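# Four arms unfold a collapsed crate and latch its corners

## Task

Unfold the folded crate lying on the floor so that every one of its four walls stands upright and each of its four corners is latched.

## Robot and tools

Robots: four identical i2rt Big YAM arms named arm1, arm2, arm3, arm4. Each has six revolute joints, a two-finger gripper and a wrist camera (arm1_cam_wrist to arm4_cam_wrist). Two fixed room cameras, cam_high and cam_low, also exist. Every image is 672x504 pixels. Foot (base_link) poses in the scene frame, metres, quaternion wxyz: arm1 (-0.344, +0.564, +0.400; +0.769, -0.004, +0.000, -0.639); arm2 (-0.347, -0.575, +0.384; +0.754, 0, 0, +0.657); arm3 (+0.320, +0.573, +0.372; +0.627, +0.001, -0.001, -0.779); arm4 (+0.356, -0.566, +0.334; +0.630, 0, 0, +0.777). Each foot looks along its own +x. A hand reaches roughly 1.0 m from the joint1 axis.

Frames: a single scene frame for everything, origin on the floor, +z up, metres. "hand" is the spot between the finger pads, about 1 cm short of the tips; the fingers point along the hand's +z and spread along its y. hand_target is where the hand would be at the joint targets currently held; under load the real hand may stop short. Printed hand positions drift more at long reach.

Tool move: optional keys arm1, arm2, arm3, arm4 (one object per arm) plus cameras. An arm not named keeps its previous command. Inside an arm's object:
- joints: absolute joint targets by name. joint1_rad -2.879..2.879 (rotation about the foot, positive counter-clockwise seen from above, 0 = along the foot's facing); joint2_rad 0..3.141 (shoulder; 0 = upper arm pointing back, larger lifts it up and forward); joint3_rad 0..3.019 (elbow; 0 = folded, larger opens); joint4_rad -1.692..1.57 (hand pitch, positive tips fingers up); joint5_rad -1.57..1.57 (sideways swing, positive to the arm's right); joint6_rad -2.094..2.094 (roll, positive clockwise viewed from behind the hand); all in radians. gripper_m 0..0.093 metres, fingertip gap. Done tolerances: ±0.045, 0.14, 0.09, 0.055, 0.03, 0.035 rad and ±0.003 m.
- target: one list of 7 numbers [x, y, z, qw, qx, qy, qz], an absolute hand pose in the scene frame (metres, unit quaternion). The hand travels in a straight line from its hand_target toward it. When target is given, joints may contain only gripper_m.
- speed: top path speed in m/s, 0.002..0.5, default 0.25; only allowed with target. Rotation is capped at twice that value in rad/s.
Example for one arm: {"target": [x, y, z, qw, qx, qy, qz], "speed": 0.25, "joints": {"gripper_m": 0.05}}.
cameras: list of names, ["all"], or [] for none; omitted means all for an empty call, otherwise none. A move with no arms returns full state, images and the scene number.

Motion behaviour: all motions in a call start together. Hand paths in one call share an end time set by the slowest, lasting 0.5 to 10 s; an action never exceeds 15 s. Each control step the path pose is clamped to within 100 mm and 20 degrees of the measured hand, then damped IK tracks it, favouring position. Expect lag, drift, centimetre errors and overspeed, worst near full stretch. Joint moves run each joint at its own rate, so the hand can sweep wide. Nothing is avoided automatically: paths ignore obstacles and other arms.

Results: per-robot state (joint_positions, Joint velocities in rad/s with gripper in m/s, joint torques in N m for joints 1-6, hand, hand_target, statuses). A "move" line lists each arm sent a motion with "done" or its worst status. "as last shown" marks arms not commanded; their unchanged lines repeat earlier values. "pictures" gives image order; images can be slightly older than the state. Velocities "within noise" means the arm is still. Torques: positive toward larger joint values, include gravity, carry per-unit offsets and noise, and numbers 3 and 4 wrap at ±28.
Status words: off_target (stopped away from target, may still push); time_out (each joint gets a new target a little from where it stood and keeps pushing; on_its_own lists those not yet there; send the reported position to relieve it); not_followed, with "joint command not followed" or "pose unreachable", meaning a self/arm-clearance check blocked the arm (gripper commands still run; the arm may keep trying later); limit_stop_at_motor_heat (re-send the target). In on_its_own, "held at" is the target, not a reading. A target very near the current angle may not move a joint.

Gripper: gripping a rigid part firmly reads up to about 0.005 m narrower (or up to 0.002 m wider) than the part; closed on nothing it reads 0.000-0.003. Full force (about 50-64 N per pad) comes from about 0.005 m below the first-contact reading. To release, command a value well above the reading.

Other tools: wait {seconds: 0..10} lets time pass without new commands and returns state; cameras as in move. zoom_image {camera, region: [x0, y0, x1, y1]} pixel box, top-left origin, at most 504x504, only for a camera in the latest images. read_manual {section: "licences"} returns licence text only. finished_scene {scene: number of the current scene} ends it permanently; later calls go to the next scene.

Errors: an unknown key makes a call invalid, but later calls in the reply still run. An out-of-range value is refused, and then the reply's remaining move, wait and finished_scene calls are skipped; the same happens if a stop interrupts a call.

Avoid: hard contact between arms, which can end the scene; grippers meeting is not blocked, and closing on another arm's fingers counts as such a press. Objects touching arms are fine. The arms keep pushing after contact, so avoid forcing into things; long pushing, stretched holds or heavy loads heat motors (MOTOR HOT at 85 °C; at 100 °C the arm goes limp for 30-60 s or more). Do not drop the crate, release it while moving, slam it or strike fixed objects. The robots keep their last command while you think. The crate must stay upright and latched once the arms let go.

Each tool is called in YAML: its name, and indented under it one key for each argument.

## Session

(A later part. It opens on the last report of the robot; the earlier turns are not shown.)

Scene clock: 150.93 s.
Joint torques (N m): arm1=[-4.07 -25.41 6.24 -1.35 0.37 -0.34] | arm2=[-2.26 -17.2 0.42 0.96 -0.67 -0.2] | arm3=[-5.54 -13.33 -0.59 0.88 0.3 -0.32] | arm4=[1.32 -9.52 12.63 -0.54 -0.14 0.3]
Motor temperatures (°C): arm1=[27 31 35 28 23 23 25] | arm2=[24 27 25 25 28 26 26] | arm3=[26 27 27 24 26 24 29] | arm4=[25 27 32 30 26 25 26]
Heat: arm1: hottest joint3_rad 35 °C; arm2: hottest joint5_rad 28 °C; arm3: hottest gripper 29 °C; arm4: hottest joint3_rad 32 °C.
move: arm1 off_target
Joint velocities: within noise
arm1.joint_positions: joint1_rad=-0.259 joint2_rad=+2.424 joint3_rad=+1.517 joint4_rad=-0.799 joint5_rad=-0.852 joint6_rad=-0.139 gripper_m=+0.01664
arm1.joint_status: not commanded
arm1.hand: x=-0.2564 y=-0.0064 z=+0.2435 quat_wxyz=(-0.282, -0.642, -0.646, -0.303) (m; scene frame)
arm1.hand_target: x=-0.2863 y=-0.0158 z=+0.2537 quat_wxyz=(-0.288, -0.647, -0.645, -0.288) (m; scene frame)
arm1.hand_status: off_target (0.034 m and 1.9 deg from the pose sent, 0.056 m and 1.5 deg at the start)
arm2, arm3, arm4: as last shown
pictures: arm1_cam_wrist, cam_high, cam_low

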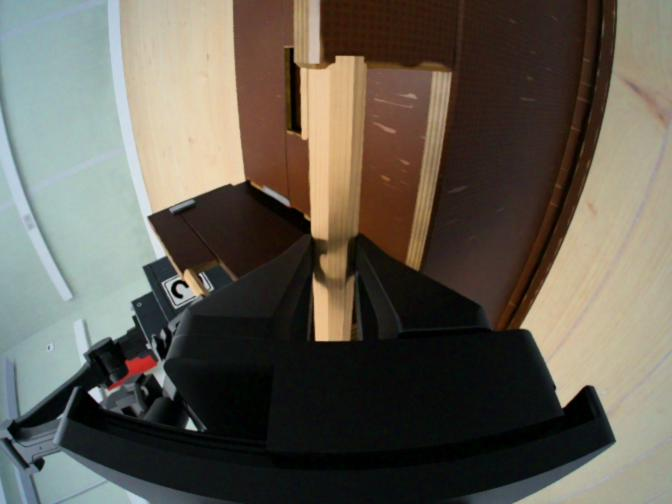

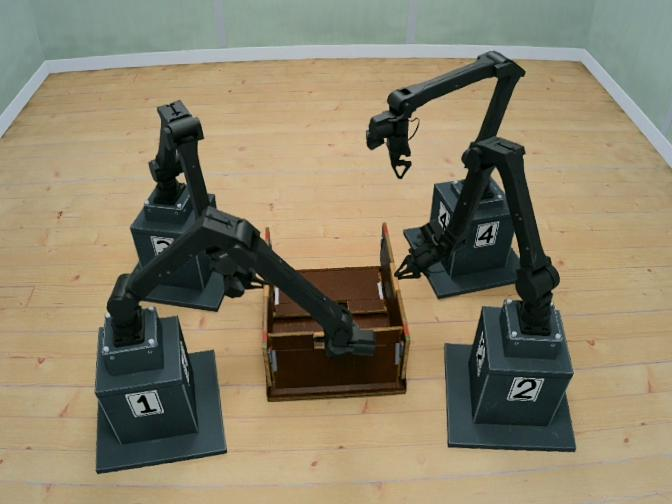

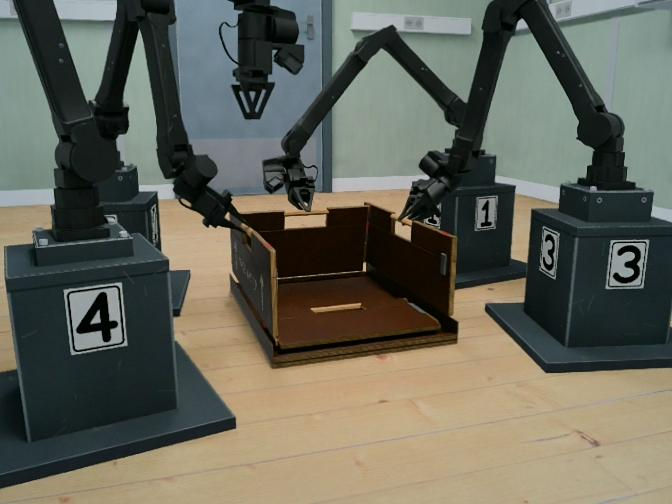

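move:
  arm1: {"target":[-0.315,-0.017,0.253,0.288,0.646,0.646,0.288],"speed":0.06}

move:
  arm1: {"target":[-0.335,-0.017,0.25,0.288,0.646,0.646,0.288],"speed":0.06}
  cameras: ["arm1_cam_wrist","cam_low","cam_high"]

zoom_image:
  camera: "cam_high"
  region: [237, 220, 437, 420]

zoom_image:
  camera: "cam_low"
  region: [212, 170, 472, 370]

Scene clock: 153.60 s.
Joint torques (N m): arm1=[-4.54 -25 7.08 -1.21 0.74 -0.33] | arm2=[-2.2 -17.2 0.44 0.95 -0.67 -0.21] | arm3=[-5.3 -13.22 -0.75 1.01 0.33 -0.32] | arm4=[1.26 -9.58 12.64 -0.54 -0.13 0.3]
Motor temperatures (°C): arm1=[27 31 35 28 23 23 25] | arm2=[24 27 25 25 28 26 26] | arm3=[26 27 27 24 26 24 29] | arm4=[25 27 32 30 26 25 26]
Heat: arm1: hottest joint3_rad 35 °C; arm2: hottest joint5_rad 28 °C; arm3: hottest gripper 29 °C; arm4: hottest joint3_rad 32 °C.
move: arm1 off_target
Joint velocities: within noise
arm1.joint_positions: joint1_rad=-0.302 joint2_rad=+2.433 joint3_rad=+1.545 joint4_rad=-0.873 joint5_rad=-0.856 joint6_rad=-0.212 gripper_m=+0.01664
arm1.joint_status: not commanded
arm1.hand: x=-0.2802 y=-0.0068 z=+0.2471 quat_wxyz=(-0.285, -0.639, -0.645, -0.307) (m; scene frame)
arm1.hand_target: x=-0.3136 y=-0.0163 z=+0.2530 quat_wxyz=(-0.288, -0.646, -0.645, -0.288) (m; scene frame)
arm1.hand_status: off_target (0.037 m and 2.4 deg from the pose sent, 0.060 m and 1.9 deg at the start)
arm2, arm3, arm4: as last shown
pictures: none

Scene clock: 154.73 s.
Joint torques (N m): arm1=[-5.01 -23.71 7.17 -0.94 0.91 -0.26] | arm2=[-2.26 -17.26 0.42 0.95 -0.67 -0.2] | arm3=[-5.48 -13.33 -0.65 0.85 0.32 -0.32] | arm4=[1.26 -9.58 12.63 -0.54 -0.13 0.3]
Motor temperatures (°C): arm1=[27 31 35 28 23 23 25] | arm2=[24 27 25 25 28 26 26] | arm3=[26 27 27 24 26 24 29] | arm4=[25 27 33 30 26 25 26]
Heat: arm1: hottest joint3_rad 35 °C; arm2: hottest joint5_rad 28 °C; arm3: hottest gripper 29 °C; arm4: hottest joint3_rad 33 °C.
move: arm1 off_target
Joint velocities: within noise
arm1.joint_positions: joint1_rad=-0.334 joint2_rad=+2.442 joint3_rad=+1.568 joint4_rad=-0.923 joint5_rad=-0.854 joint6_rad=-0.262 gripper_m=+0.01666
arm1.joint_status: not commanded
arm1.hand: x=-0.2986 y=-0.0076 z=+0.2487 quat_wxyz=(-0.288, -0.637, -0.645, -0.308) (m; scene frame)
arm1.hand_target: x=-0.3337 y=-0.0166 z=+0.2509 quat_wxyz=(-0.289, -0.646, -0.646, -0.287) (m; scene frame)
arm1.hand_status: off_target (0.038 m and 2.5 deg from the pose sent, 0.056 m and 2.4 deg at the start)
arm2.joint_positions: joint1_rad=-0.862 joint2_rad=+2.139 joint3_rad=+0.748 joint4_rad=+0.390 joint5_rad=-0.711 joint6_rad=+0.777 gripper_m=+0.01482
arm2.joint_status: not commanded
arm2.hand: x=-0.0192 y=-0.2296 z=+0.2484 quat_wxyz=(+0.002, +0.006, -0.905, -0.426) (m; scene frame)
arm2.hand_target: x=-0.0219 y=-0.2432 z=+0.2515 quat_wxyz=(+0.004, -0.003, -0.905, -0.425) (m; scene frame)
arm2.hand_status: not commanded
arm3, arm4: as last shown
pictures: arm1_cam_wrist, cam_high, cam_low

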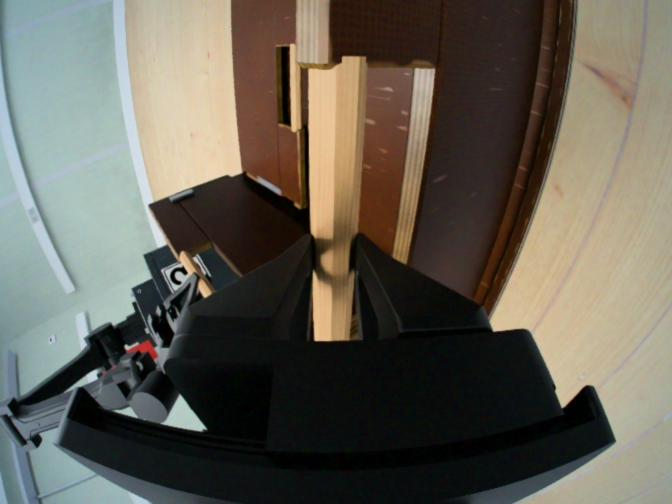

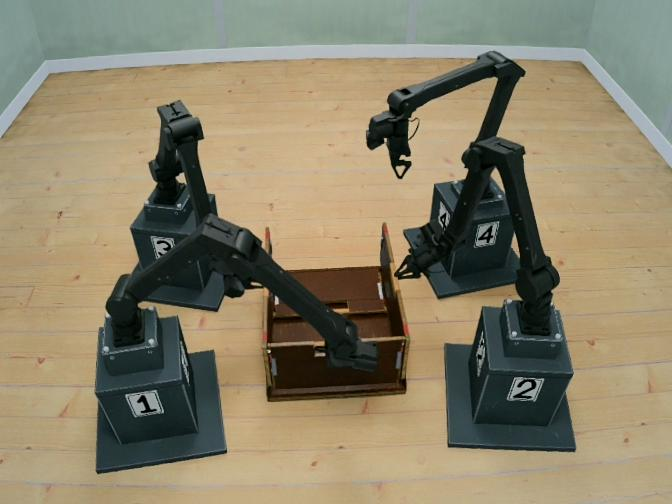

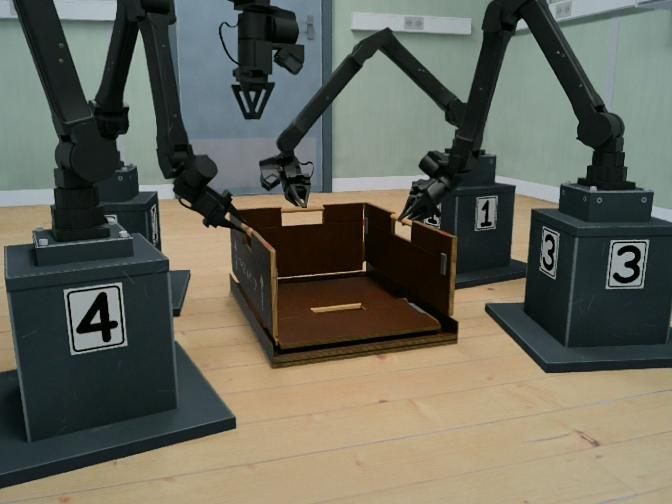

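Scaled by 2.520 from the camera's 672x504 image, which has a finer 960x720 frame.

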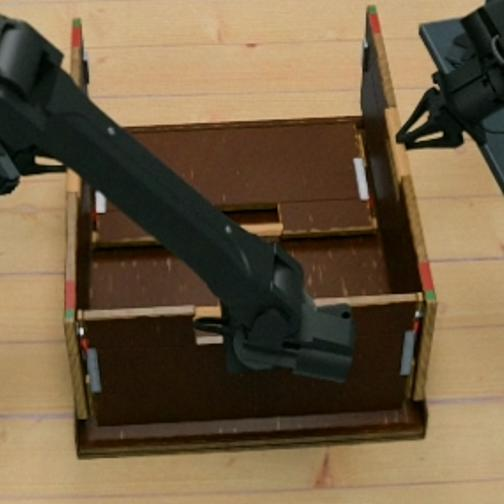

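Scaled by 1.938 from the camera's 672x504 image, which has a finer 960x720 frame.

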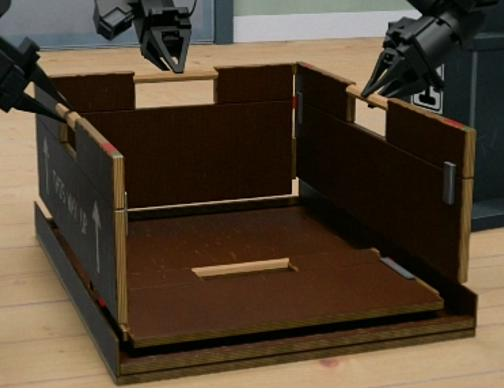

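move:
  arm1: {"target":[-0.355,-0.017,0.247,0.288,0.646,0.646,0.288],"speed":0.06}

move:
  arm1: {"target":[-0.37,-0.017,0.245,0.288,0.646,0.646,0.288],"speed":0.06}
  cameras: ["arm1_cam_wrist","cam_low","cam_high"]

zoom_image:
  camera: "cam_high"
  region: [237, 220, 437, 420]

zoom_image:
  camera: "cam_low"
  region: [212, 170, 472, 370]

Scene clock: 157.47 s.
Joint torques (N m): arm1=[-7.18 -23.82 7.1 -1.01 1.32 -0.38] | arm2=[-2.26 -17.26 0.43 0.95 -0.67 -0.2] | arm3=[-5.66 -13.51 -0.55 0.87 0.31 -0.31] | arm4=[1.26 -9.52 12.64 -0.54 -0.13 0.29]
Motor temperatures (°C): arm1=[27 32 35 28 23 23 25] | arm2=[24 27 25 25 28 26 26] | arm3=[26 27 27 24 26 24 29] | arm4=[25 27 33 30 26 25 26]
Heat: arm1: hottest joint3_rad 35 °C; arm2: hottest joint5_rad 28 °C; arm3: hottest gripper 29 °C; arm4: hottest joint3_rad 33 °C.
move: arm1 off_target
Joint velocities: within noise
arm1.joint_positions: joint1_rad=-0.335 joint2_rad=+2.456 joint3_rad=+1.592 joint4_rad=-0.965 joint5_rad=-0.854 joint6_rad=-0.294 gripper_m=+0.01666
arm1.joint_status: not commanded
arm1.hand: x=-0.2995 y=-0.0078 z=+0.2481 quat_wxyz=(-0.285, -0.631, -0.649, -0.315) (m; scene frame)
arm1.hand_target: x=-0.3533 y=-0.0148 z=+0.2470 quat_wxyz=(-0.288, -0.647, -0.645, -0.288) (m; scene frame)
arm1.hand_status: off_target (0.056 m and 3.5 deg from the pose sent, 0.057 m and 2.5 deg at the start)
arm2, arm3: as last shown
arm4.joint_positions: joint1_rad=+0.212 joint2_rad=+1.340 joint3_rad=+1.175 joint4_rad=-1.434 joint5_rad=-0.009 joint6_rad=+0.407 gripper_m=+0.09396
arm4.joint_status: not commanded
arm4.hand: x=+0.2038 y=-0.2280 z=+0.5385 quat_wxyz=(+0.009, +0.711, -0.703, +0.012) (m; scene frame)
arm4.hand_target: x=+0.2021 y=-0.2199 z=+0.5490 quat_wxyz=(+0.007, +0.703, -0.711, +0.003) (m; scene frame)
arm4.hand_status: not commanded
pictures: none

Scene clock: 158.50 s.
Joint torques (N m): arm1=[-9.23 -23.82 7.19 -0.68 1.58 -0.45] | arm2=[-2.26 -17.26 0.44 0.95 -0.67 -0.2] | arm3=[-5.36 -13.57 -0.54 0.88 0.31 -0.31] | arm4=[1.26 -9.58 12.63 -0.55 -0.13 0.3]
Motor temperatures (°C): arm1=[27 32 35 28 23 23 25] | arm2=[24 27 25 25 28 26 26] | arm3=[26 27 27 24 26 24 29] | arm4=[25 27 33 30 26 25 26]
Heat: arm1: hottest joint3_rad 35 °C; arm2: hottest joint5_rad 28 °C; arm3: hottest gripper 29 °C; arm4: hottest joint3_rad 33 °C.
move: arm1 off_target
Joint velocities: within noise
arm1.joint_positions: joint1_rad=-0.337 joint2_rad=+2.465 joint3_rad=+1.608 joint4_rad=-0.993 joint5_rad=-0.854 joint6_rad=-0.316 gripper_m=+0.01666
arm1.joint_status: not commanded
arm1.hand: x=-0.3003 y=-0.0075 z=+0.2476 quat_wxyz=(-0.283, -0.627, -0.652, -0.319) (m; scene frame)
arm1.hand_target: x=-0.3667 y=-0.0131 z=+0.2451 quat_wxyz=(-0.288, -0.647, -0.645, -0.288) (m; scene frame)
arm1.hand_status: off_target (0.070 m and 4.3 deg from the pose sent, 0.071 m and 3.5 deg at the start)
arm2, arm3, arm4: as last shown
pictures: arm1_cam_wrist, cam_high, cam_low

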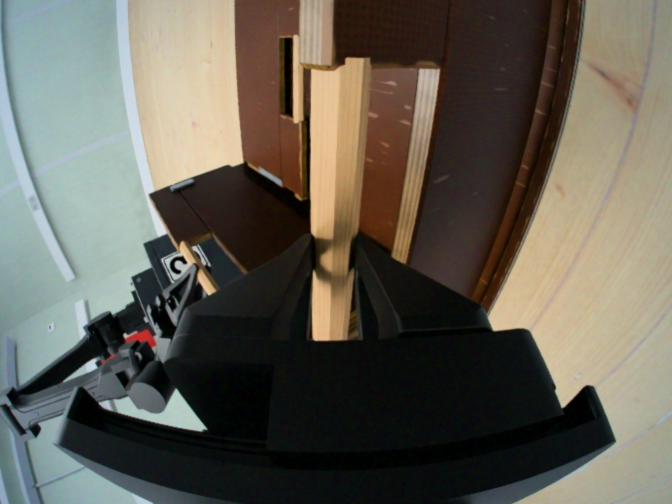

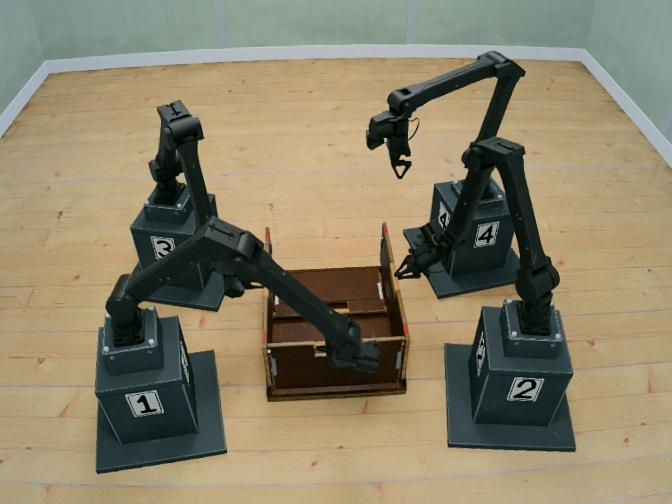

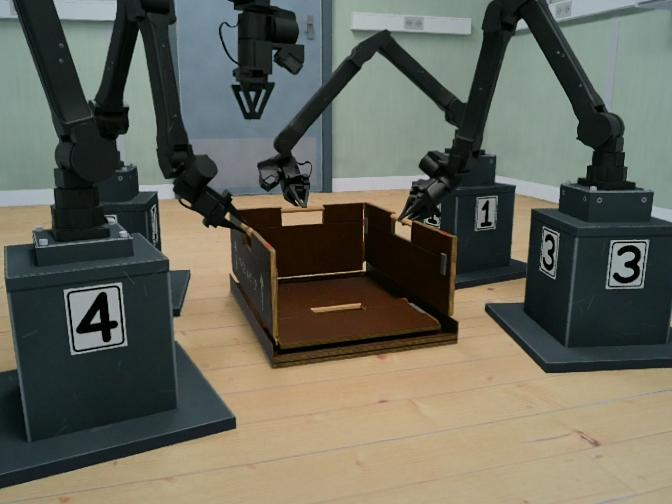

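Scaled by 2.520 from the camera's 672x504 image, which has a finer 960x720 frame.

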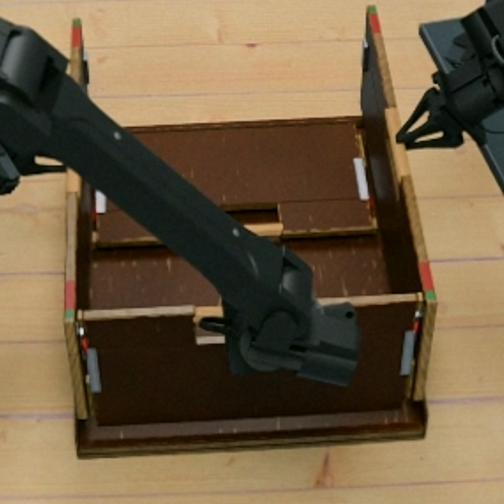

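Scaled by 1.938 from the camera's 672x504 image, which has a finer 960x720 frame.

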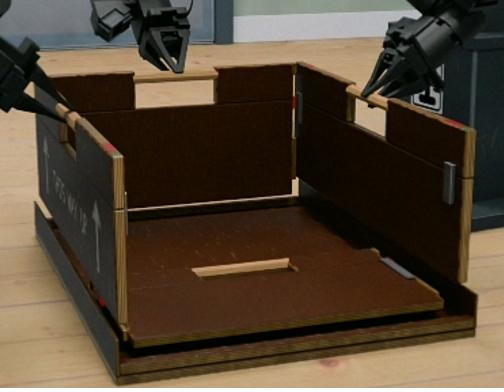

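zoom_image:
  camera: "cam_high"
  region: [257, 325, 297, 395]

zoom_image:
  camera: "cam_high"
  region: [385, 315, 425, 385]

zoom_image:
  camera: "cam_low"
  region: [345, 190, 395, 280]

Scaled by 7.200 from the camera's 672x504 image, which has a finer 960x720 frame.

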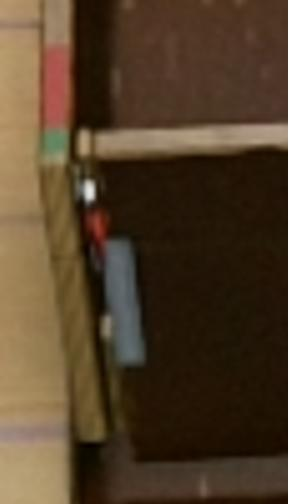

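Scaled by 7.200 from the camera's 672x504 image, which has a finer 960x720 frame.

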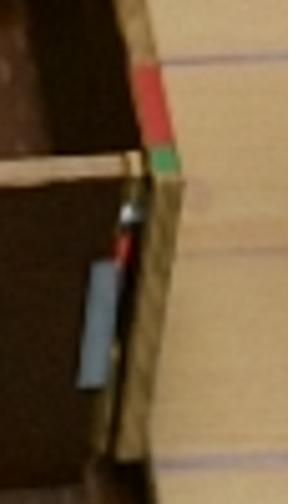

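Scaled by 5.600 from the camera's 672x504 image, which has a finer 960x720 frame.

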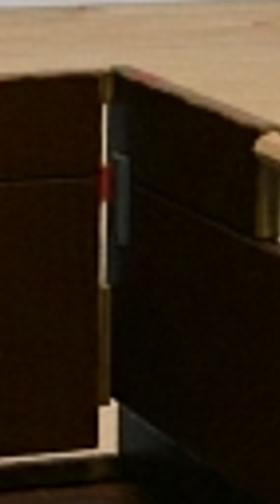

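move:
  arm1: {"target":[-0.40,-0.012,0.24,0.288,0.646,0.646,0.288],"speed":0.05}

move:
  arm1: {"target":[-0.43,-0.012,0.238,0.288,0.646,0.646,0.288],"speed":0.05}
  cameras: ["cam_high","cam_low"]

zoom_image:
  camera: "cam_high"
  region: [257, 325, 297, 395]

zoom_image:
  camera: "cam_high"
  region: [385, 315, 425, 385]

Scene clock: 167.17 s.
Joint torques (N m): arm1=[-12.75 -23.47 6.65 -1.26 2.17 -0.58] | arm2=[-2.26 -17.26 0.43 0.96 -0.67 -0.2] | arm3=[-5.19 -13.04 -0.69 0.96 0.32 -0.29] | arm4=[1.26 -9.58 12.64 -0.54 -0.13 0.3]
Motor temperatures (°C): arm1=[27 31 34 28 24 23 26] | arm2=[24 27 25 25 28 26 26] | arm3=[26 27 27 24 26 24 29] | arm4=[25 27 33 30 26 25 26]
Heat: arm1: hottest joint3_rad 34 °C; arm2: hottest joint5_rad 28 °C; arm3: hottest gripper 29 °C; arm4: hottest joint3_rad 33 °C.
move: arm1 off_target
Joint velocities: within noise
arm1.joint_positions: joint1_rad=-0.339 joint2_rad=+2.478 joint3_rad=+1.632 joint4_rad=-1.032 joint5_rad=-0.854 joint6_rad=-0.354 gripper_m=+0.01667
arm1.joint_status: not commanded
arm1.hand: x=-0.3013 y=-0.0083 z=+0.2481 quat_wxyz=(-0.282, -0.618, -0.658, -0.324) (m; scene frame)
arm1.hand_target: x=-0.3922 y=-0.0069 z=+0.2415 quat_wxyz=(-0.288, -0.647, -0.645, -0.287) (m; scene frame)
arm1.hand_status: off_target (0.099 m and 5.4 deg from the pose sent, 0.100 m and 4.3 deg at the start)
arm2, arm4: as last shown
arm3.joint_positions: joint1_rad=-0.796 joint2_rad=+2.136 joint3_rad=+0.828 joint4_rad=+0.361 joint5_rad=-0.782 joint6_rad=+0.759 gripper_m=+0.01637
arm3.joint_status: not commanded
arm3.hand: x=-0.0352 y=+0.2066 z=+0.2551 quat_wxyz=(-0.460, -0.887, -0.028, +0.001) (m; scene frame)
arm3.hand_target: x=-0.0323 y=+0.2428 z=+0.2356 quat_wxyz=(-0.439, -0.898, +0.002, -0.004) (m; scene frame)
arm3.hand_status: not commanded
pictures: none

Scene clock: 168.43 s.
Joint torques (N m): arm1=[-12.63 -23.47 6.53 -1.21 2.17 -0.64] | arm2=[-2.32 -17.32 0.43 0.95 -0.67 -0.2] | arm3=[-5.6 -13.63 -0.55 0.87 0.36 -0.3] | arm4=[1.32 -9.58 12.64 -0.55 -0.14 0.3]
Motor temperatures (°C): arm1=[27 31 34 28 24 23 26] | arm2=[24 27 25 25 28 26 26] | arm3=[26 27 27 24 26 24 29] | arm4=[25 27 33 30 26 25 26]
Heat: arm1: hottest joint3_rad 34 °C; arm2: hottest joint5_rad 28 °C; arm3: hottest gripper 29 °C; arm4: hottest joint3_rad 33 °C.
move: arm1 off_target
Joint velocities: within noise
arm1.joint_positions: joint1_rad=-0.339 joint2_rad=+2.478 joint3_rad=+1.632 joint4_rad=-1.034 joint5_rad=-0.854 joint6_rad=-0.356 gripper_m=+0.01667
arm1.joint_status: not commanded
arm1.hand: x=-0.3013 y=-0.0080 z=+0.2482 quat_wxyz=(-0.282, -0.618, -0.658, -0.324) (m; scene frame)
arm1.hand_target: x=-0.3931 y=-0.0050 z=+0.2411 quat_wxyz=(-0.287, -0.648, -0.644, -0.288) (m; scene frame)
arm1.hand_status: off_target (0.129 m and 5.5 deg from the pose sent, 0.129 m and 5.4 deg at the start; pose on its path clipped on 33 of 38 steps)
arm2, arm3, arm4: as last shown
pictures: cam_high, cam_low

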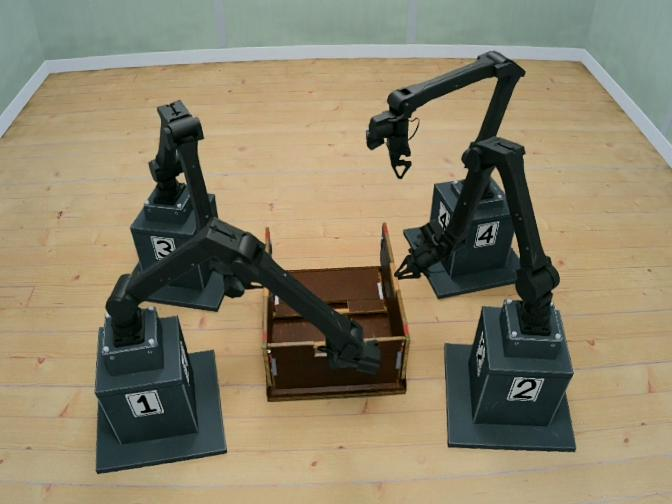

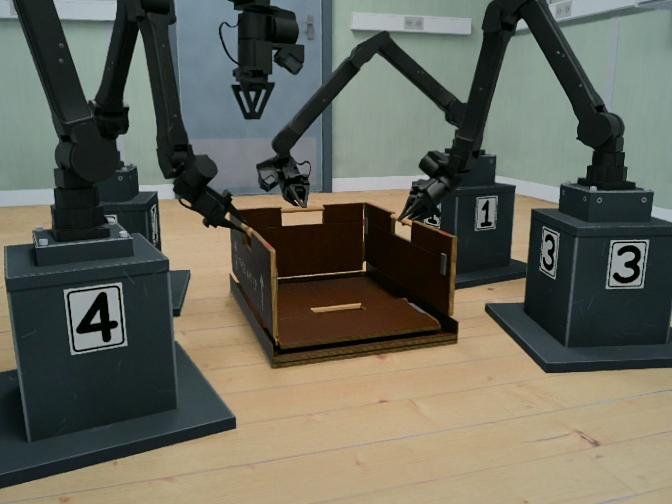

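Scaled by 7.200 from the camera's 672x504 image, which has a finer 960x720 frame.

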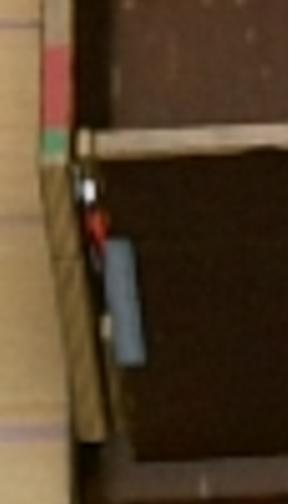

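Scaled by 7.200 from the camera's 672x504 image, which has a finer 960x720 frame.

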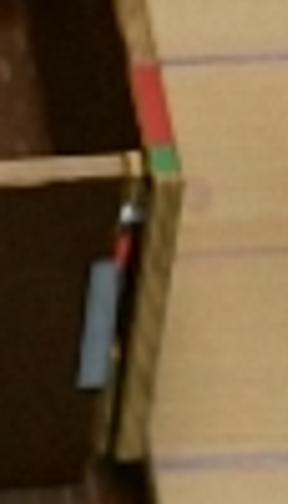

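move:
  arm1: {"target":[-0.29,-0.012,0.248,0.288,0.646,0.646,0.288],"speed":0.1}

move:
  arm1: {"target":[-0.265,-0.012,0.248,0.288,0.646,0.646,0.288],"speed":0.05}
  cameras: ["cam_high","arm1_cam_wrist"]

zoom_image:
  camera: "cam_high"
  region: [257, 325, 297, 395]

Scene clock: 173.63 s.
Joint torques (N m): arm1=[0.67 -25.17 4.68 1.13 0.45 0.2] | arm2=[-2.26 -17.2 0.42 0.96 -0.67 -0.2] | arm3=[-5.19 -12.98 -0.58 0.96 0.33 -0.33] | arm4=[1.26 -9.58 12.64 -0.54 -0.13 0.3]
Motor temperatures (°C): arm1=[27 32 34 27 25 23 26] | arm2=[24 27 25 25 28 26 26] | arm3=[26 27 27 24 26 24 29] | arm4=[25 27 33 30 26 25 26]
Heat: arm1: hottest joint3_rad 34 °C; arm2: hottest joint5_rad 28 °C; arm3: hottest gripper 29 °C; arm4: hottest joint3_rad 33 °C.
move: arm1 done
Joint velocities: within noise
arm1.joint_positions: joint1_rad=-0.329 joint2_rad=+2.427 joint3_rad=+1.536 joint4_rad=-0.862 joint5_rad=-0.854 joint6_rad=-0.213 gripper_m=+0.01667
arm1.joint_status: not commanded
arm1.hand: x=-0.2960 y=-0.0076 z=+0.2480 quat_wxyz=(-0.291, -0.646, -0.638, -0.300) (m; scene frame)
arm1.hand_target: x=-0.2919 y=-0.0102 z=+0.2480 quat_wxyz=(-0.286, -0.648, -0.644, -0.291) (m; scene frame)
arm1.hand_status: done (0.007 m and 1.6 deg from the pose sent, 0.012 m and 5.5 deg at the start)
arm2, arm3, arm4: as last shown
pictures: none

Scene clock: 174.77 s.
Joint torques (N m): arm1=[3.84 -24 5.05 1.58 0.11 0.24] | arm2=[-2.26 -17.26 0.42 0.96 -0.67 -0.2] | arm3=[-5.25 -12.98 -0.58 0.9 0.32 -0.32] | arm4=[1.32 -9.58 12.64 -0.55 -0.13 0.29]
Motor temperatures (°C): arm1=[27 32 34 27 25 23 26] | arm2=[24 27 25 25 28 26 26] | arm3=[26 27 27 24 26 24 29] | arm4=[25 27 33 30 26 25 26]
Heat: arm1: hottest joint3_rad 34 °C; arm2: hottest joint5_rad 28 °C; arm3: hottest gripper 29 °C; arm4: hottest joint3_rad 33 °C.
move: arm1 off_target
Joint velocities: within noise
arm1.joint_positions: joint1_rad=-0.326 joint2_rad=+2.410 joint3_rad=+1.503 joint4_rad=-0.804 joint5_rad=-0.848 joint6_rad=-0.172 gripper_m=+0.01667
arm1.joint_status: not commanded
arm1.hand: x=-0.2950 y=-0.0073 z=+0.2478 quat_wxyz=(-0.294, -0.654, -0.634, -0.289) (m; scene frame)
arm1.hand_target: x=-0.2707 y=-0.0113 z=+0.2476 quat_wxyz=(-0.289, -0.646, -0.647, -0.285) (m; scene frame)
arm1.hand_status: off_target (0.030 m and 1.8 deg from the pose sent, 0.031 m and 1.6 deg at the start)
arm2, arm3, arm4: as last shown
pictures: arm1_cam_wrist, cam_high

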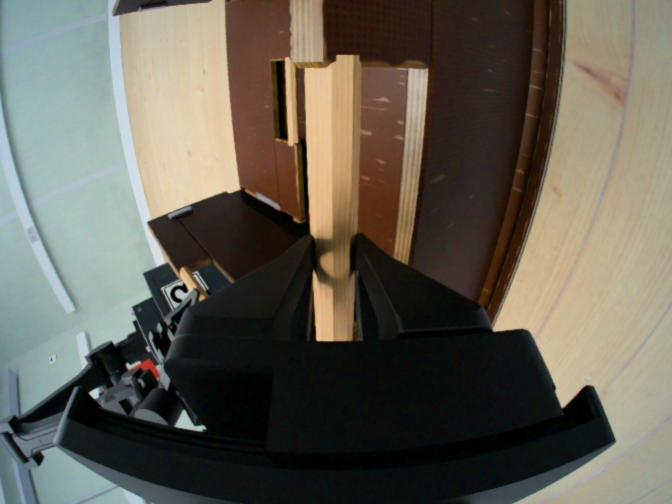

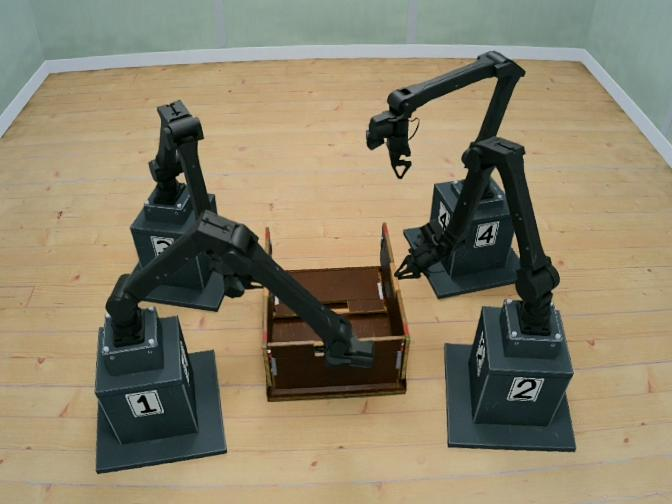

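Scaled by 7.200 from the camera's 672x504 image, which has a finer 960x720 frame.

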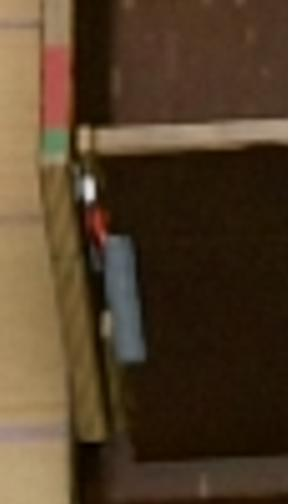

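move:
  arm1: {"target":[-0.291,-0.012,0.248,0.288,0.646,0.646,0.288],"speed":0.1}

move:
  arm1: {"joints":{"gripper_m":0.06}}

move:
  arm1: {"target":[-0.37,-0.012,0.33,0.288,0.646,0.646,0.288],"speed":0.15}
  cameras: ["cam_high","cam_low","arm1_cam_wrist"]

zoom_image:
  camera: "cam_high"
  region: [237, 220, 437, 420]

Scene clock: 177.50 s.
Joint torques (N m): arm1=[0.79 -23.36 7.08 -0.44 0.13 -0.06] | arm2=[-2.26 -17.26 0.43 0.96 -0.67 -0.2] | arm3=[-5.36 -13.22 -0.57 0.96 0.34 -0.32] | arm4=[1.32 -9.58 12.64 -0.54 -0.14 0.3]
Motor temperatures (°C): arm1=[27 32 34 27 25 23 26] | arm2=[24 27 25 25 28 26 26] | arm3=[26 27 27 24 26 24 29] | arm4=[25 27 33 30 26 25 26]
Heat: arm1: hottest joint3_rad 34 °C; arm2: hottest joint5_rad 28 °C; arm3: hottest gripper 29 °C; arm4: hottest joint3_rad 33 °C.
move: arm1 done
Joint velocities: within noise
arm1.joint_positions: joint1_rad=-0.326 joint2_rad=+2.410 joint3_rad=+1.505 joint4_rad=-0.810 joint5_rad=-0.846 joint6_rad=-0.179 gripper_m=+0.01667
arm1.joint_status: not commanded
arm1.hand: x=-0.2951 y=-0.0068 z=+0.2481 quat_wxyz=(-0.294, -0.652, -0.636, -0.289) (m; scene frame)
arm1.hand_target: x=-0.2911 y=-0.0135 z=+0.2479 quat_wxyz=(-0.290, -0.647, -0.645, -0.286) (m; scene frame)
arm1.hand_status: done (0.007 m and 1.5 deg from the pose sent, 0.006 m and 1.8 deg at the start)
arm2, arm3, arm4: as last shown
pictures: none

Scene clock: 178.27 s.
Joint torques (N m): arm1=[0.85 -22.71 6.91 -0.25 -0.26 -0.07] | arm2=[-2.26 -17.26 0.43 0.96 -0.66 -0.2] | arm3=[-5.19 -13.45 -0.68 0.83 0.33 -0.31] | arm4=[1.32 -9.58 12.64 -0.54 -0.13 0.3]
Motor temperatures (°C): arm1=[27 32 34 27 25 23 26] | arm2=[24 27 25 25 28 26 26] | arm3=[26 27 27 24 26 24 29] | arm4=[25 27 33 30 26 25 26]
Heat: arm1: hottest joint3_rad 34 °C; arm2: hottest joint5_rad 28 °C; arm3: hottest gripper 29 °C; arm4: hottest joint3_rad 33 °C.
move: arm1 done
Joint velocities: within noise
arm1.joint_positions: joint1_rad=-0.312 joint2_rad=+2.410 joint3_rad=+1.505 joint4_rad=-0.825 joint5_rad=-0.832 joint6_rad=-0.176 gripper_m=+0.05994
arm1.joint_status: all done
arm1.hand: x=-0.2884 y=-0.0028 z=+0.2467 quat_wxyz=(-0.282, -0.652, -0.640, -0.294) (m; scene frame)
arm1.hand_target: x=-0.2857 y=-0.0114 z=+0.2478 quat_wxyz=(-0.284, -0.646, -0.647, -0.289) (m; scene frame)
arm1.hand_status: not commanded
arm2.joint_positions: joint1_rad=-0.862 joint2_rad=+2.139 joint3_rad=+0.748 joint4_rad=+0.390 joint5_rad=-0.711 joint6_rad=+0.777 gripper_m=+0.01482
arm2.joint_status: not commanded
arm2.hand: x=-0.0192 y=-0.2296 z=+0.2484 quat_wxyz=(+0.002, +0.006, -0.905, -0.426) (m; scene frame)
arm2.hand_target: x=-0.0219 y=-0.2432 z=+0.2515 quat_wxyz=(+0.004, -0.003, -0.905, -0.425) (m; scene frame)
arm2.hand_status: not commanded
arm3, arm4: as last shown
pictures: none

Scene clock: 179.97 s.
Joint torques (N m): arm1=[-0.03 -24.41 8.64 -0.44 -0.28 -0.13] | arm2=[-2.26 -17.2 0.43 0.96 -0.66 -0.2] | arm3=[-5.6 -13.45 -0.81 0.87 0.34 -0.35] | arm4=[1.26 -9.58 12.64 -0.54 -0.13 0.3]
Motor temperatures (°C): arm1=[27 32 34 27 25 23 26] | arm2=[24 27 25 25 28 26 26] | arm3=[26 27 27 24 26 24 29] | arm4=[25 27 33 30 26 25 26]
Heat: arm1: hottest joint3_rad 34 °C; arm2: hottest joint5_rad 28 °C; arm3: hottest gripper 29 °C; arm4: hottest joint3_rad 33 °C.
move: arm1 off_target
Joint velocities: within noise
arm1.joint_positions: joint1_rad=-0.447 joint2_rad=+2.323 joint3_rad=+1.566 joint4_rad=-1.134 joint5_rad=-0.811 joint6_rad=-0.368 gripper_m=+0.05998
arm1.joint_status: not commanded
arm1.hand: x=-0.3653 y=+0.0030 z=+0.3178 quat_wxyz=(-0.281, -0.654, -0.634, -0.303) (m; scene frame)
arm1.hand_target: x=-0.3707 y=-0.0135 z=+0.3293 quat_wxyz=(-0.291, -0.645, -0.646, -0.286) (m; scene frame)
arm1.hand_status: off_target (0.020 m and 2.5 deg from the pose sent, 0.117 m and 1.4 deg at the start)
arm2, arm3: as last shown
arm4.joint_positions: joint1_rad=+0.212 joint2_rad=+1.340 joint3_rad=+1.175 joint4_rad=-1.434 joint5_rad=-0.009 joint6_rad=+0.407 gripper_m=+0.09396
arm4.joint_status: not commanded
arm4.hand: x=+0.2038 y=-0.2280 z=+0.5385 quat_wxyz=(+0.009, +0.711, -0.703, +0.012) (m; scene frame)
arm4.hand_target: x=+0.2021 y=-0.2199 z=+0.5490 quat_wxyz=(+0.007, +0.703, -0.711, +0.003) (m; scene frame)
arm4.hand_status: not commanded
pictures: arm1_cam_wrist, cam_high, cam_low

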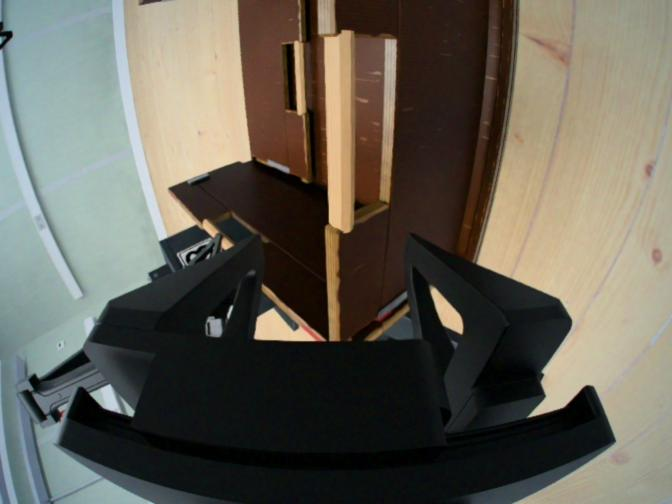

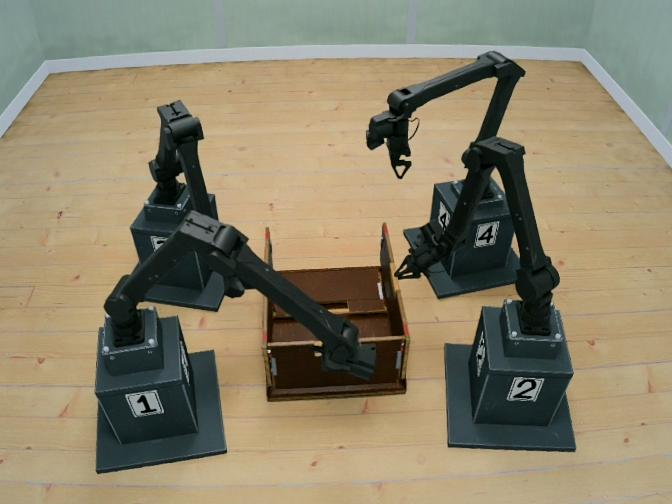

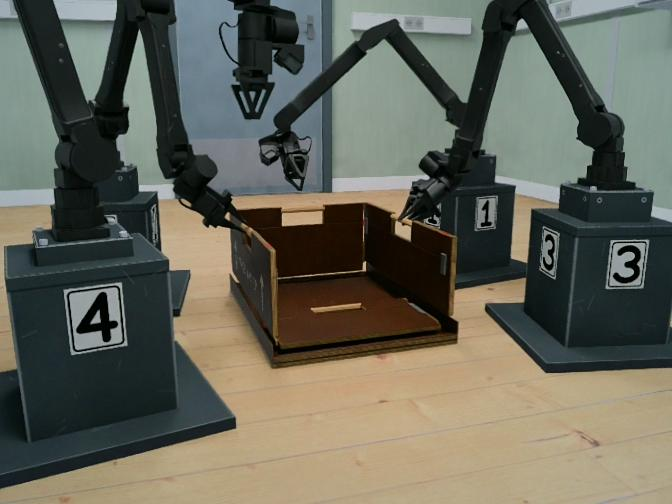

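Scaled by 2.520 from the camera's 672x504 image, which has a finer 960x720 frame.

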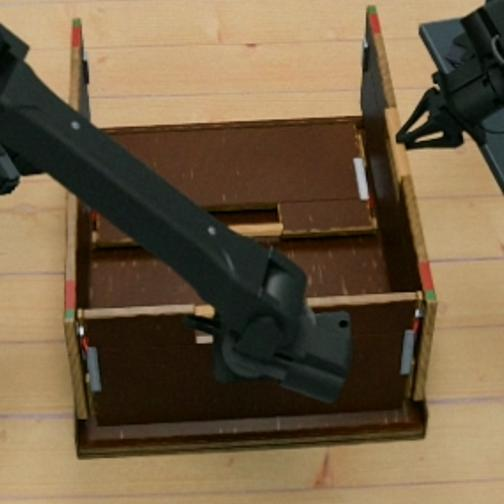

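move:
  arm1: {"target":[-0.42,0.25,0.55,0,0.707,0.707,0],"speed":0.3}
  arm4: {"target":[0.06,-0.01,0.18,0,0.707,-0.707,0],"speed":0.3,"joints":{"gripper_m":0.055}}
  cameras: ["cam_high","cam_low","arm4_cam_wrist"]

Scene clock: 185.53 s.
Joint torques (N m): arm1=[0.73 -9.93 7.66 0.2 0.19 0.23] | arm2=[-2.2 -17.26 0.43 0.95 -0.67 -0.2] | arm3=[-4.89 -13.51 -0.49 0.98 0.36 -0.3] | arm4=[2.2 -20.72 10.5 -0.54 0.02 0.3]
Motor temperatures (°C): arm1=[27 32 34 27 24 23 25] | arm2=[24 27 24 25 28 26 26] | arm3=[26 27 27 24 26 24 29] | arm4=[25 27 33 30 26 25 26]
Heat: arm1: hottest joint3_rad 34 °C; arm2: hottest joint5_rad 28 °C; arm3: hottest gripper 29 °C; arm4: hottest joint3_rad 33 °C.
move: arm1 done; arm4 off_target
Joint velocities: within noise
arm1.joint_positions: joint1_rad=-0.435 joint2_rad=+1.240 joint3_rad=+0.945 joint4_rad=-1.272 joint5_rad=-0.006 joint6_rad=-0.264 gripper_m=+0.05998
arm1.joint_status: not commanded
arm1.hand: x=-0.4244 y=+0.2459 z=+0.5541 quat_wxyz=(-0.003, -0.702, -0.712, +0.004) (m; scene frame)
arm1.hand_target: x=-0.4206 y=+0.2491 z=+0.5520 quat_wxyz=(+0.001, -0.704, -0.710, -0.001) (m; scene frame)
arm1.hand_status: done (0.007 m and 1.0 deg from the pose sent, 0.343 m and 48.9 deg at the start)
arm2, arm3: as last shown
arm4.joint_positions: joint1_rad=+0.283 joint2_rad=+2.349 joint3_rad=+1.607 joint4_rad=-0.835 joint5_rad=+0.000 joint6_rad=+0.469 gripper_m=+0.05507
arm4.joint_status: all done
arm4.hand: x=+0.0662 y=-0.0224 z=+0.1808 quat_wxyz=(+0.001, +0.715, -0.699, +0.003) (m; scene frame)
arm4.hand_target: x=+0.0579 y=-0.0155 z=+0.1784 quat_wxyz=(-0.001, +0.711, -0.703, +0.000) (m; scene frame)
arm4.hand_status: off_target (0.014 m and 1.3 deg from the pose sent, 0.444 m and 1.9 deg at the start)
pictures: arm4_cam_wrist, cam_high, cam_low

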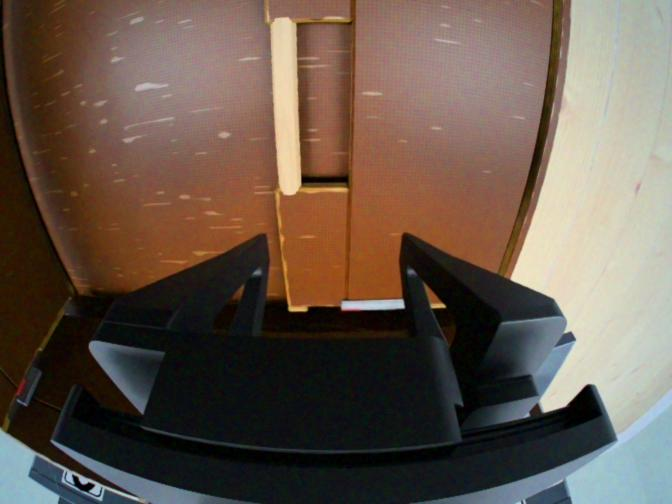

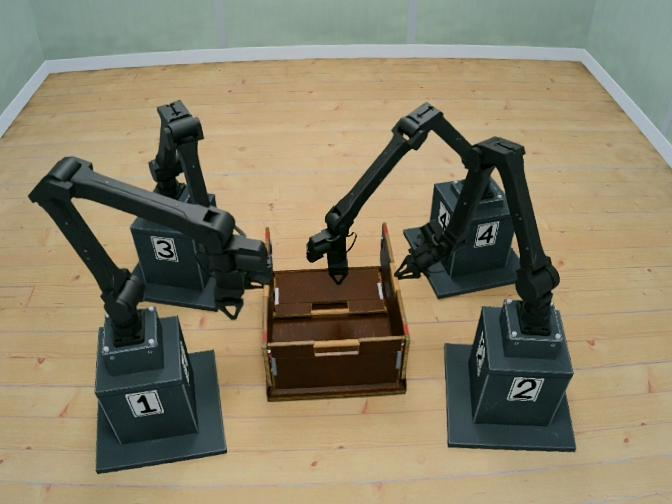

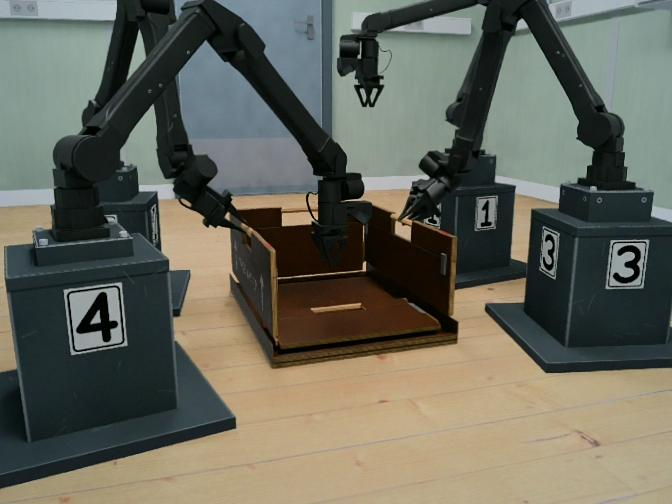

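move:
  arm4: {"target":[0.019,-0.008,0.08,0,0.707,-0.707,0],"speed":0.15}
  cameras: ["arm4_cam_wrist"]

Scene clock: 188.60 s.
Joint torques (N m): arm1=[0.91 -9.11 7.45 0.27 0.2 0.21] | arm2=[-2.26 -17.26 0.43 0.95 -0.67 -0.2] | arm3=[-5.25 -13.45 -0.69 1.03 0.32 -0.29] | arm4=[2.2 -21.6 10.06 -0.01 -0.04 0.3]
Motor temperatures (°C): arm1=[27 32 34 27 24 23 25] | arm2=[24 27 24 25 28 26 26] | arm3=[26 27 27 24 26 24 29] | arm4=[25 27 33 30 26 25 26]
Heat: arm1: hottest joint3_rad 34 °C; arm2: hottest joint5_rad 28 °C; arm3: hottest gripper 29 °C; arm4: hottest joint3_rad 33 °C.
move: arm4 off_target
Joint velocities: within noise
arm1, arm2: as last shown
arm3.joint_positions: joint1_rad=-0.796 joint2_rad=+2.136 joint3_rad=+0.828 joint4_rad=+0.361 joint5_rad=-0.782 joint6_rad=+0.759 gripper_m=+0.01637
arm3.joint_status: not commanded
arm3.hand: x=-0.0352 y=+0.2066 z=+0.2551 quat_wxyz=(-0.460, -0.887, -0.028, +0.001) (m; scene frame)
arm3.hand_target: x=-0.0323 y=+0.2428 z=+0.2356 quat_wxyz=(-0.439, -0.898, +0.002, -0.004) (m; scene frame)
arm3.hand_status: not commanded
arm4.joint_positions: joint1_rad=+0.327 joint2_rad=+2.579 joint3_rad=+1.777 joint4_rad=-0.782 joint5_rad=+0.000 joint6_rad=+0.525 gripper_m=+0.05507
arm4.joint_status: not commanded
arm4.hand: x=+0.0297 y=-0.0148 z=+0.0870 quat_wxyz=(+0.002, +0.710, -0.704, +0.006) (m; scene frame)
arm4.hand_target: x=+0.0234 y=-0.0079 z=+0.0795 quat_wxyz=(+0.000, +0.705, -0.709, +0.001) (m; scene frame)
arm4.hand_status: off_target (0.014 m and 0.9 deg from the pose sent, 0.112 m and 1.3 deg at the start)
pictures: arm4_cam_wrist

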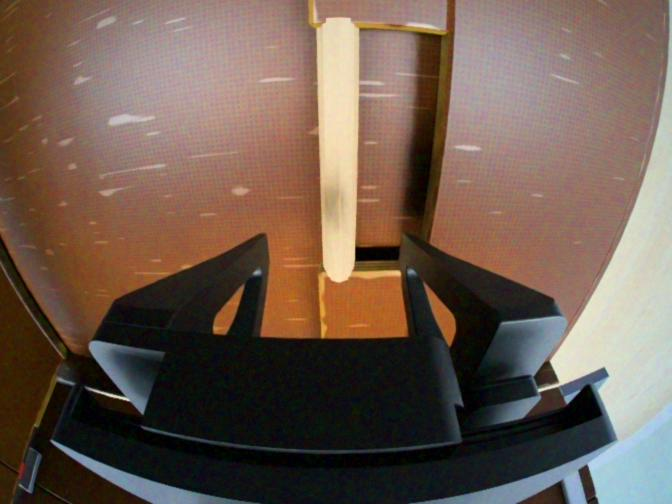

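move:
  arm4: {"target":[0.023,-0.005,0.04,0,0.707,-0.707,0],"speed":0.1}

move:
  arm4: {"target":[0.023,-0.005,0.022,0,0.707,-0.707,0],"speed":0.06}

move:
  arm4: {"joints":{"gripper_m":0.002}}
  cameras: ["arm4_cam_wrist"]

Scene clock: 191.70 s.
Joint torques (N m): arm1=[0.62 -9.88 7.53 0.27 0.19 0.2] | arm2=[-2.32 -17.2 0.43 0.96 -0.66 -0.2] | arm3=[-5.48 -13.45 -0.65 0.79 0.35 -0.29] | arm4=[1.79 -21.77 9.76 0.2 -0.06 0.21]
Motor temperatures (°C): arm1=[27 32 34 27 24 23 25] | arm2=[24 27 24 25 28 26 26] | arm3=[26 27 27 24 26 24 29] | arm4=[25 27 33 30 26 25 26]
Heat: arm1: hottest joint3_rad 34 °C; arm2: hottest joint5_rad 28 °C; arm3: hottest gripper 29 °C; arm4: hottest joint3_rad 33 °C.
move: arm4 off_target
Joint velocities: within noise
arm1, arm2, arm3: as last shown
arm4.joint_positions: joint1_rad=+0.324 joint2_rad=+2.665 joint3_rad=+1.831 joint4_rad=-0.753 joint5_rad=+0.000 joint6_rad=+0.525 gripper_m=+0.05507
arm4.joint_status: not commanded
arm4.hand: x=+0.0307 y=-0.0126 z=+0.0474 quat_wxyz=(+0.002, +0.709, -0.705, +0.008) (m; scene frame)
arm4.hand_target: x=+0.0251 y=-0.0046 z=+0.0406 quat_wxyz=(+0.000, +0.706, -0.708, +0.000) (m; scene frame)
arm4.hand_status: off_target (0.013 m and 1.0 deg from the pose sent, 0.048 m and 0.9 deg at the start)
pictures: none

Scene clock: 193.13 s.
Joint torques (N m): arm1=[0.44 -9.58 7.56 0.23 0.22 0.21] | arm2=[-2.26 -17.26 0.44 0.95 -0.67 -0.2] | arm3=[-5.36 -13.33 -0.58 0.84 0.33 -0.3] | arm4=[2.02 -21.83 9.78 0.25 -0.06 0.21]
Motor temperatures (°C): arm1=[27 32 34 27 24 23 25] | arm2=[24 27 24 25 28 26 26] | arm3=[26 27 27 24 26 24 29] | arm4=[25 28 33 30 26 25 26]
Heat: arm1: hottest joint3_rad 34 °C; arm2: hottest joint5_rad 28 °C; arm3: hottest gripper 29 °C; arm4: hottest joint3_rad 33 °C.
move: arm4 off_target
Joint velocities: within noise
arm1, arm2, arm3: as last shown
arm4.joint_positions: joint1_rad=+0.323 joint2_rad=+2.700 joint3_rad=+1.857 joint4_rad=-0.741 joint5_rad=+0.000 joint6_rad=+0.525 gripper_m=+0.05507
arm4.joint_status: not commanded
arm4.hand: x=+0.0306 y=-0.0105 z=+0.0320 quat_wxyz=(+0.002, +0.709, -0.705, +0.006) (m; scene frame)
arm4.hand_target: x=+0.0243 y=-0.0051 z=+0.0220 quat_wxyz=(+0.000, +0.707, -0.708, +0.000) (m; scene frame)
arm4.hand_status: off_target (0.014 m and 0.8 deg from the pose sent, 0.028 m and 1.0 deg at the start)
pictures: none

Scene clock: 193.80 s.
Joint torques (N m): arm1=[0.62 -9.76 7.64 0.21 0.18 0.25] | arm2=[-2.2 -17.26 0.42 0.94 -0.67 -0.2] | arm3=[-4.78 -12.81 -0.65 0.87 0.32 -0.28] | arm4=[2.08 -21.71 9.76 0.27 -0.2 0.21]
Motor temperatures (°C): arm1=[27 32 34 27 24 23 25] | arm2=[24 27 24 25 28 26 26] | arm3=[26 27 27 24 26 24 29] | arm4=[25 28 33 30 26 25 26]
Heat: arm1: hottest joint3_rad 34 °C; arm2: hottest joint5_rad 28 °C; arm3: hottest gripper 29 °C; arm4: hottest joint3_rad 33 °C.
move: arm4 off_target
Joint velocities: within noise
arm1, arm2, arm3: as last shown
arm4.joint_positions: joint1_rad=+0.323 joint2_rad=+2.700 joint3_rad=+1.857 joint4_rad=-0.742 joint5_rad=+0.013 joint6_rad=+0.524 gripper_m=+0.01695
arm4.joint_status: gripper_m off_target (ended at +0.01698, target +0.00200)
arm4.hand: x=+0.0327 y=-0.0097 z=+0.0321 quat_wxyz=(-0.004, +0.709, -0.705, +0.009) (m; scene frame)
arm4.hand_target: x=+0.0254 y=-0.0047 z=+0.0220 quat_wxyz=(-0.004, +0.707, -0.707, +0.001) (m; scene frame)
arm4.hand_status: not commanded
pictures: arm4_cam_wrist

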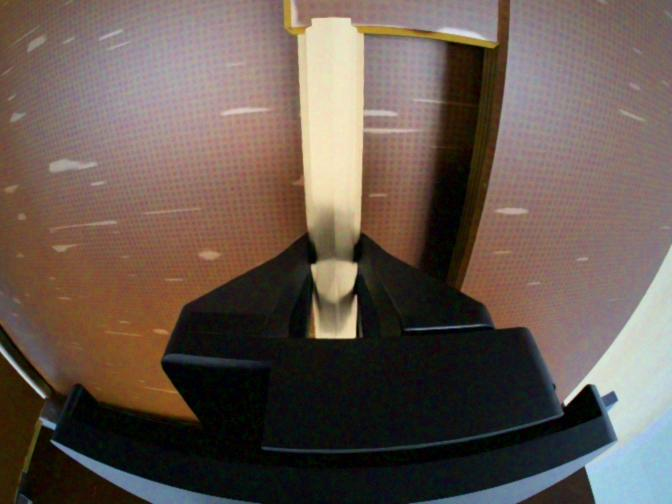

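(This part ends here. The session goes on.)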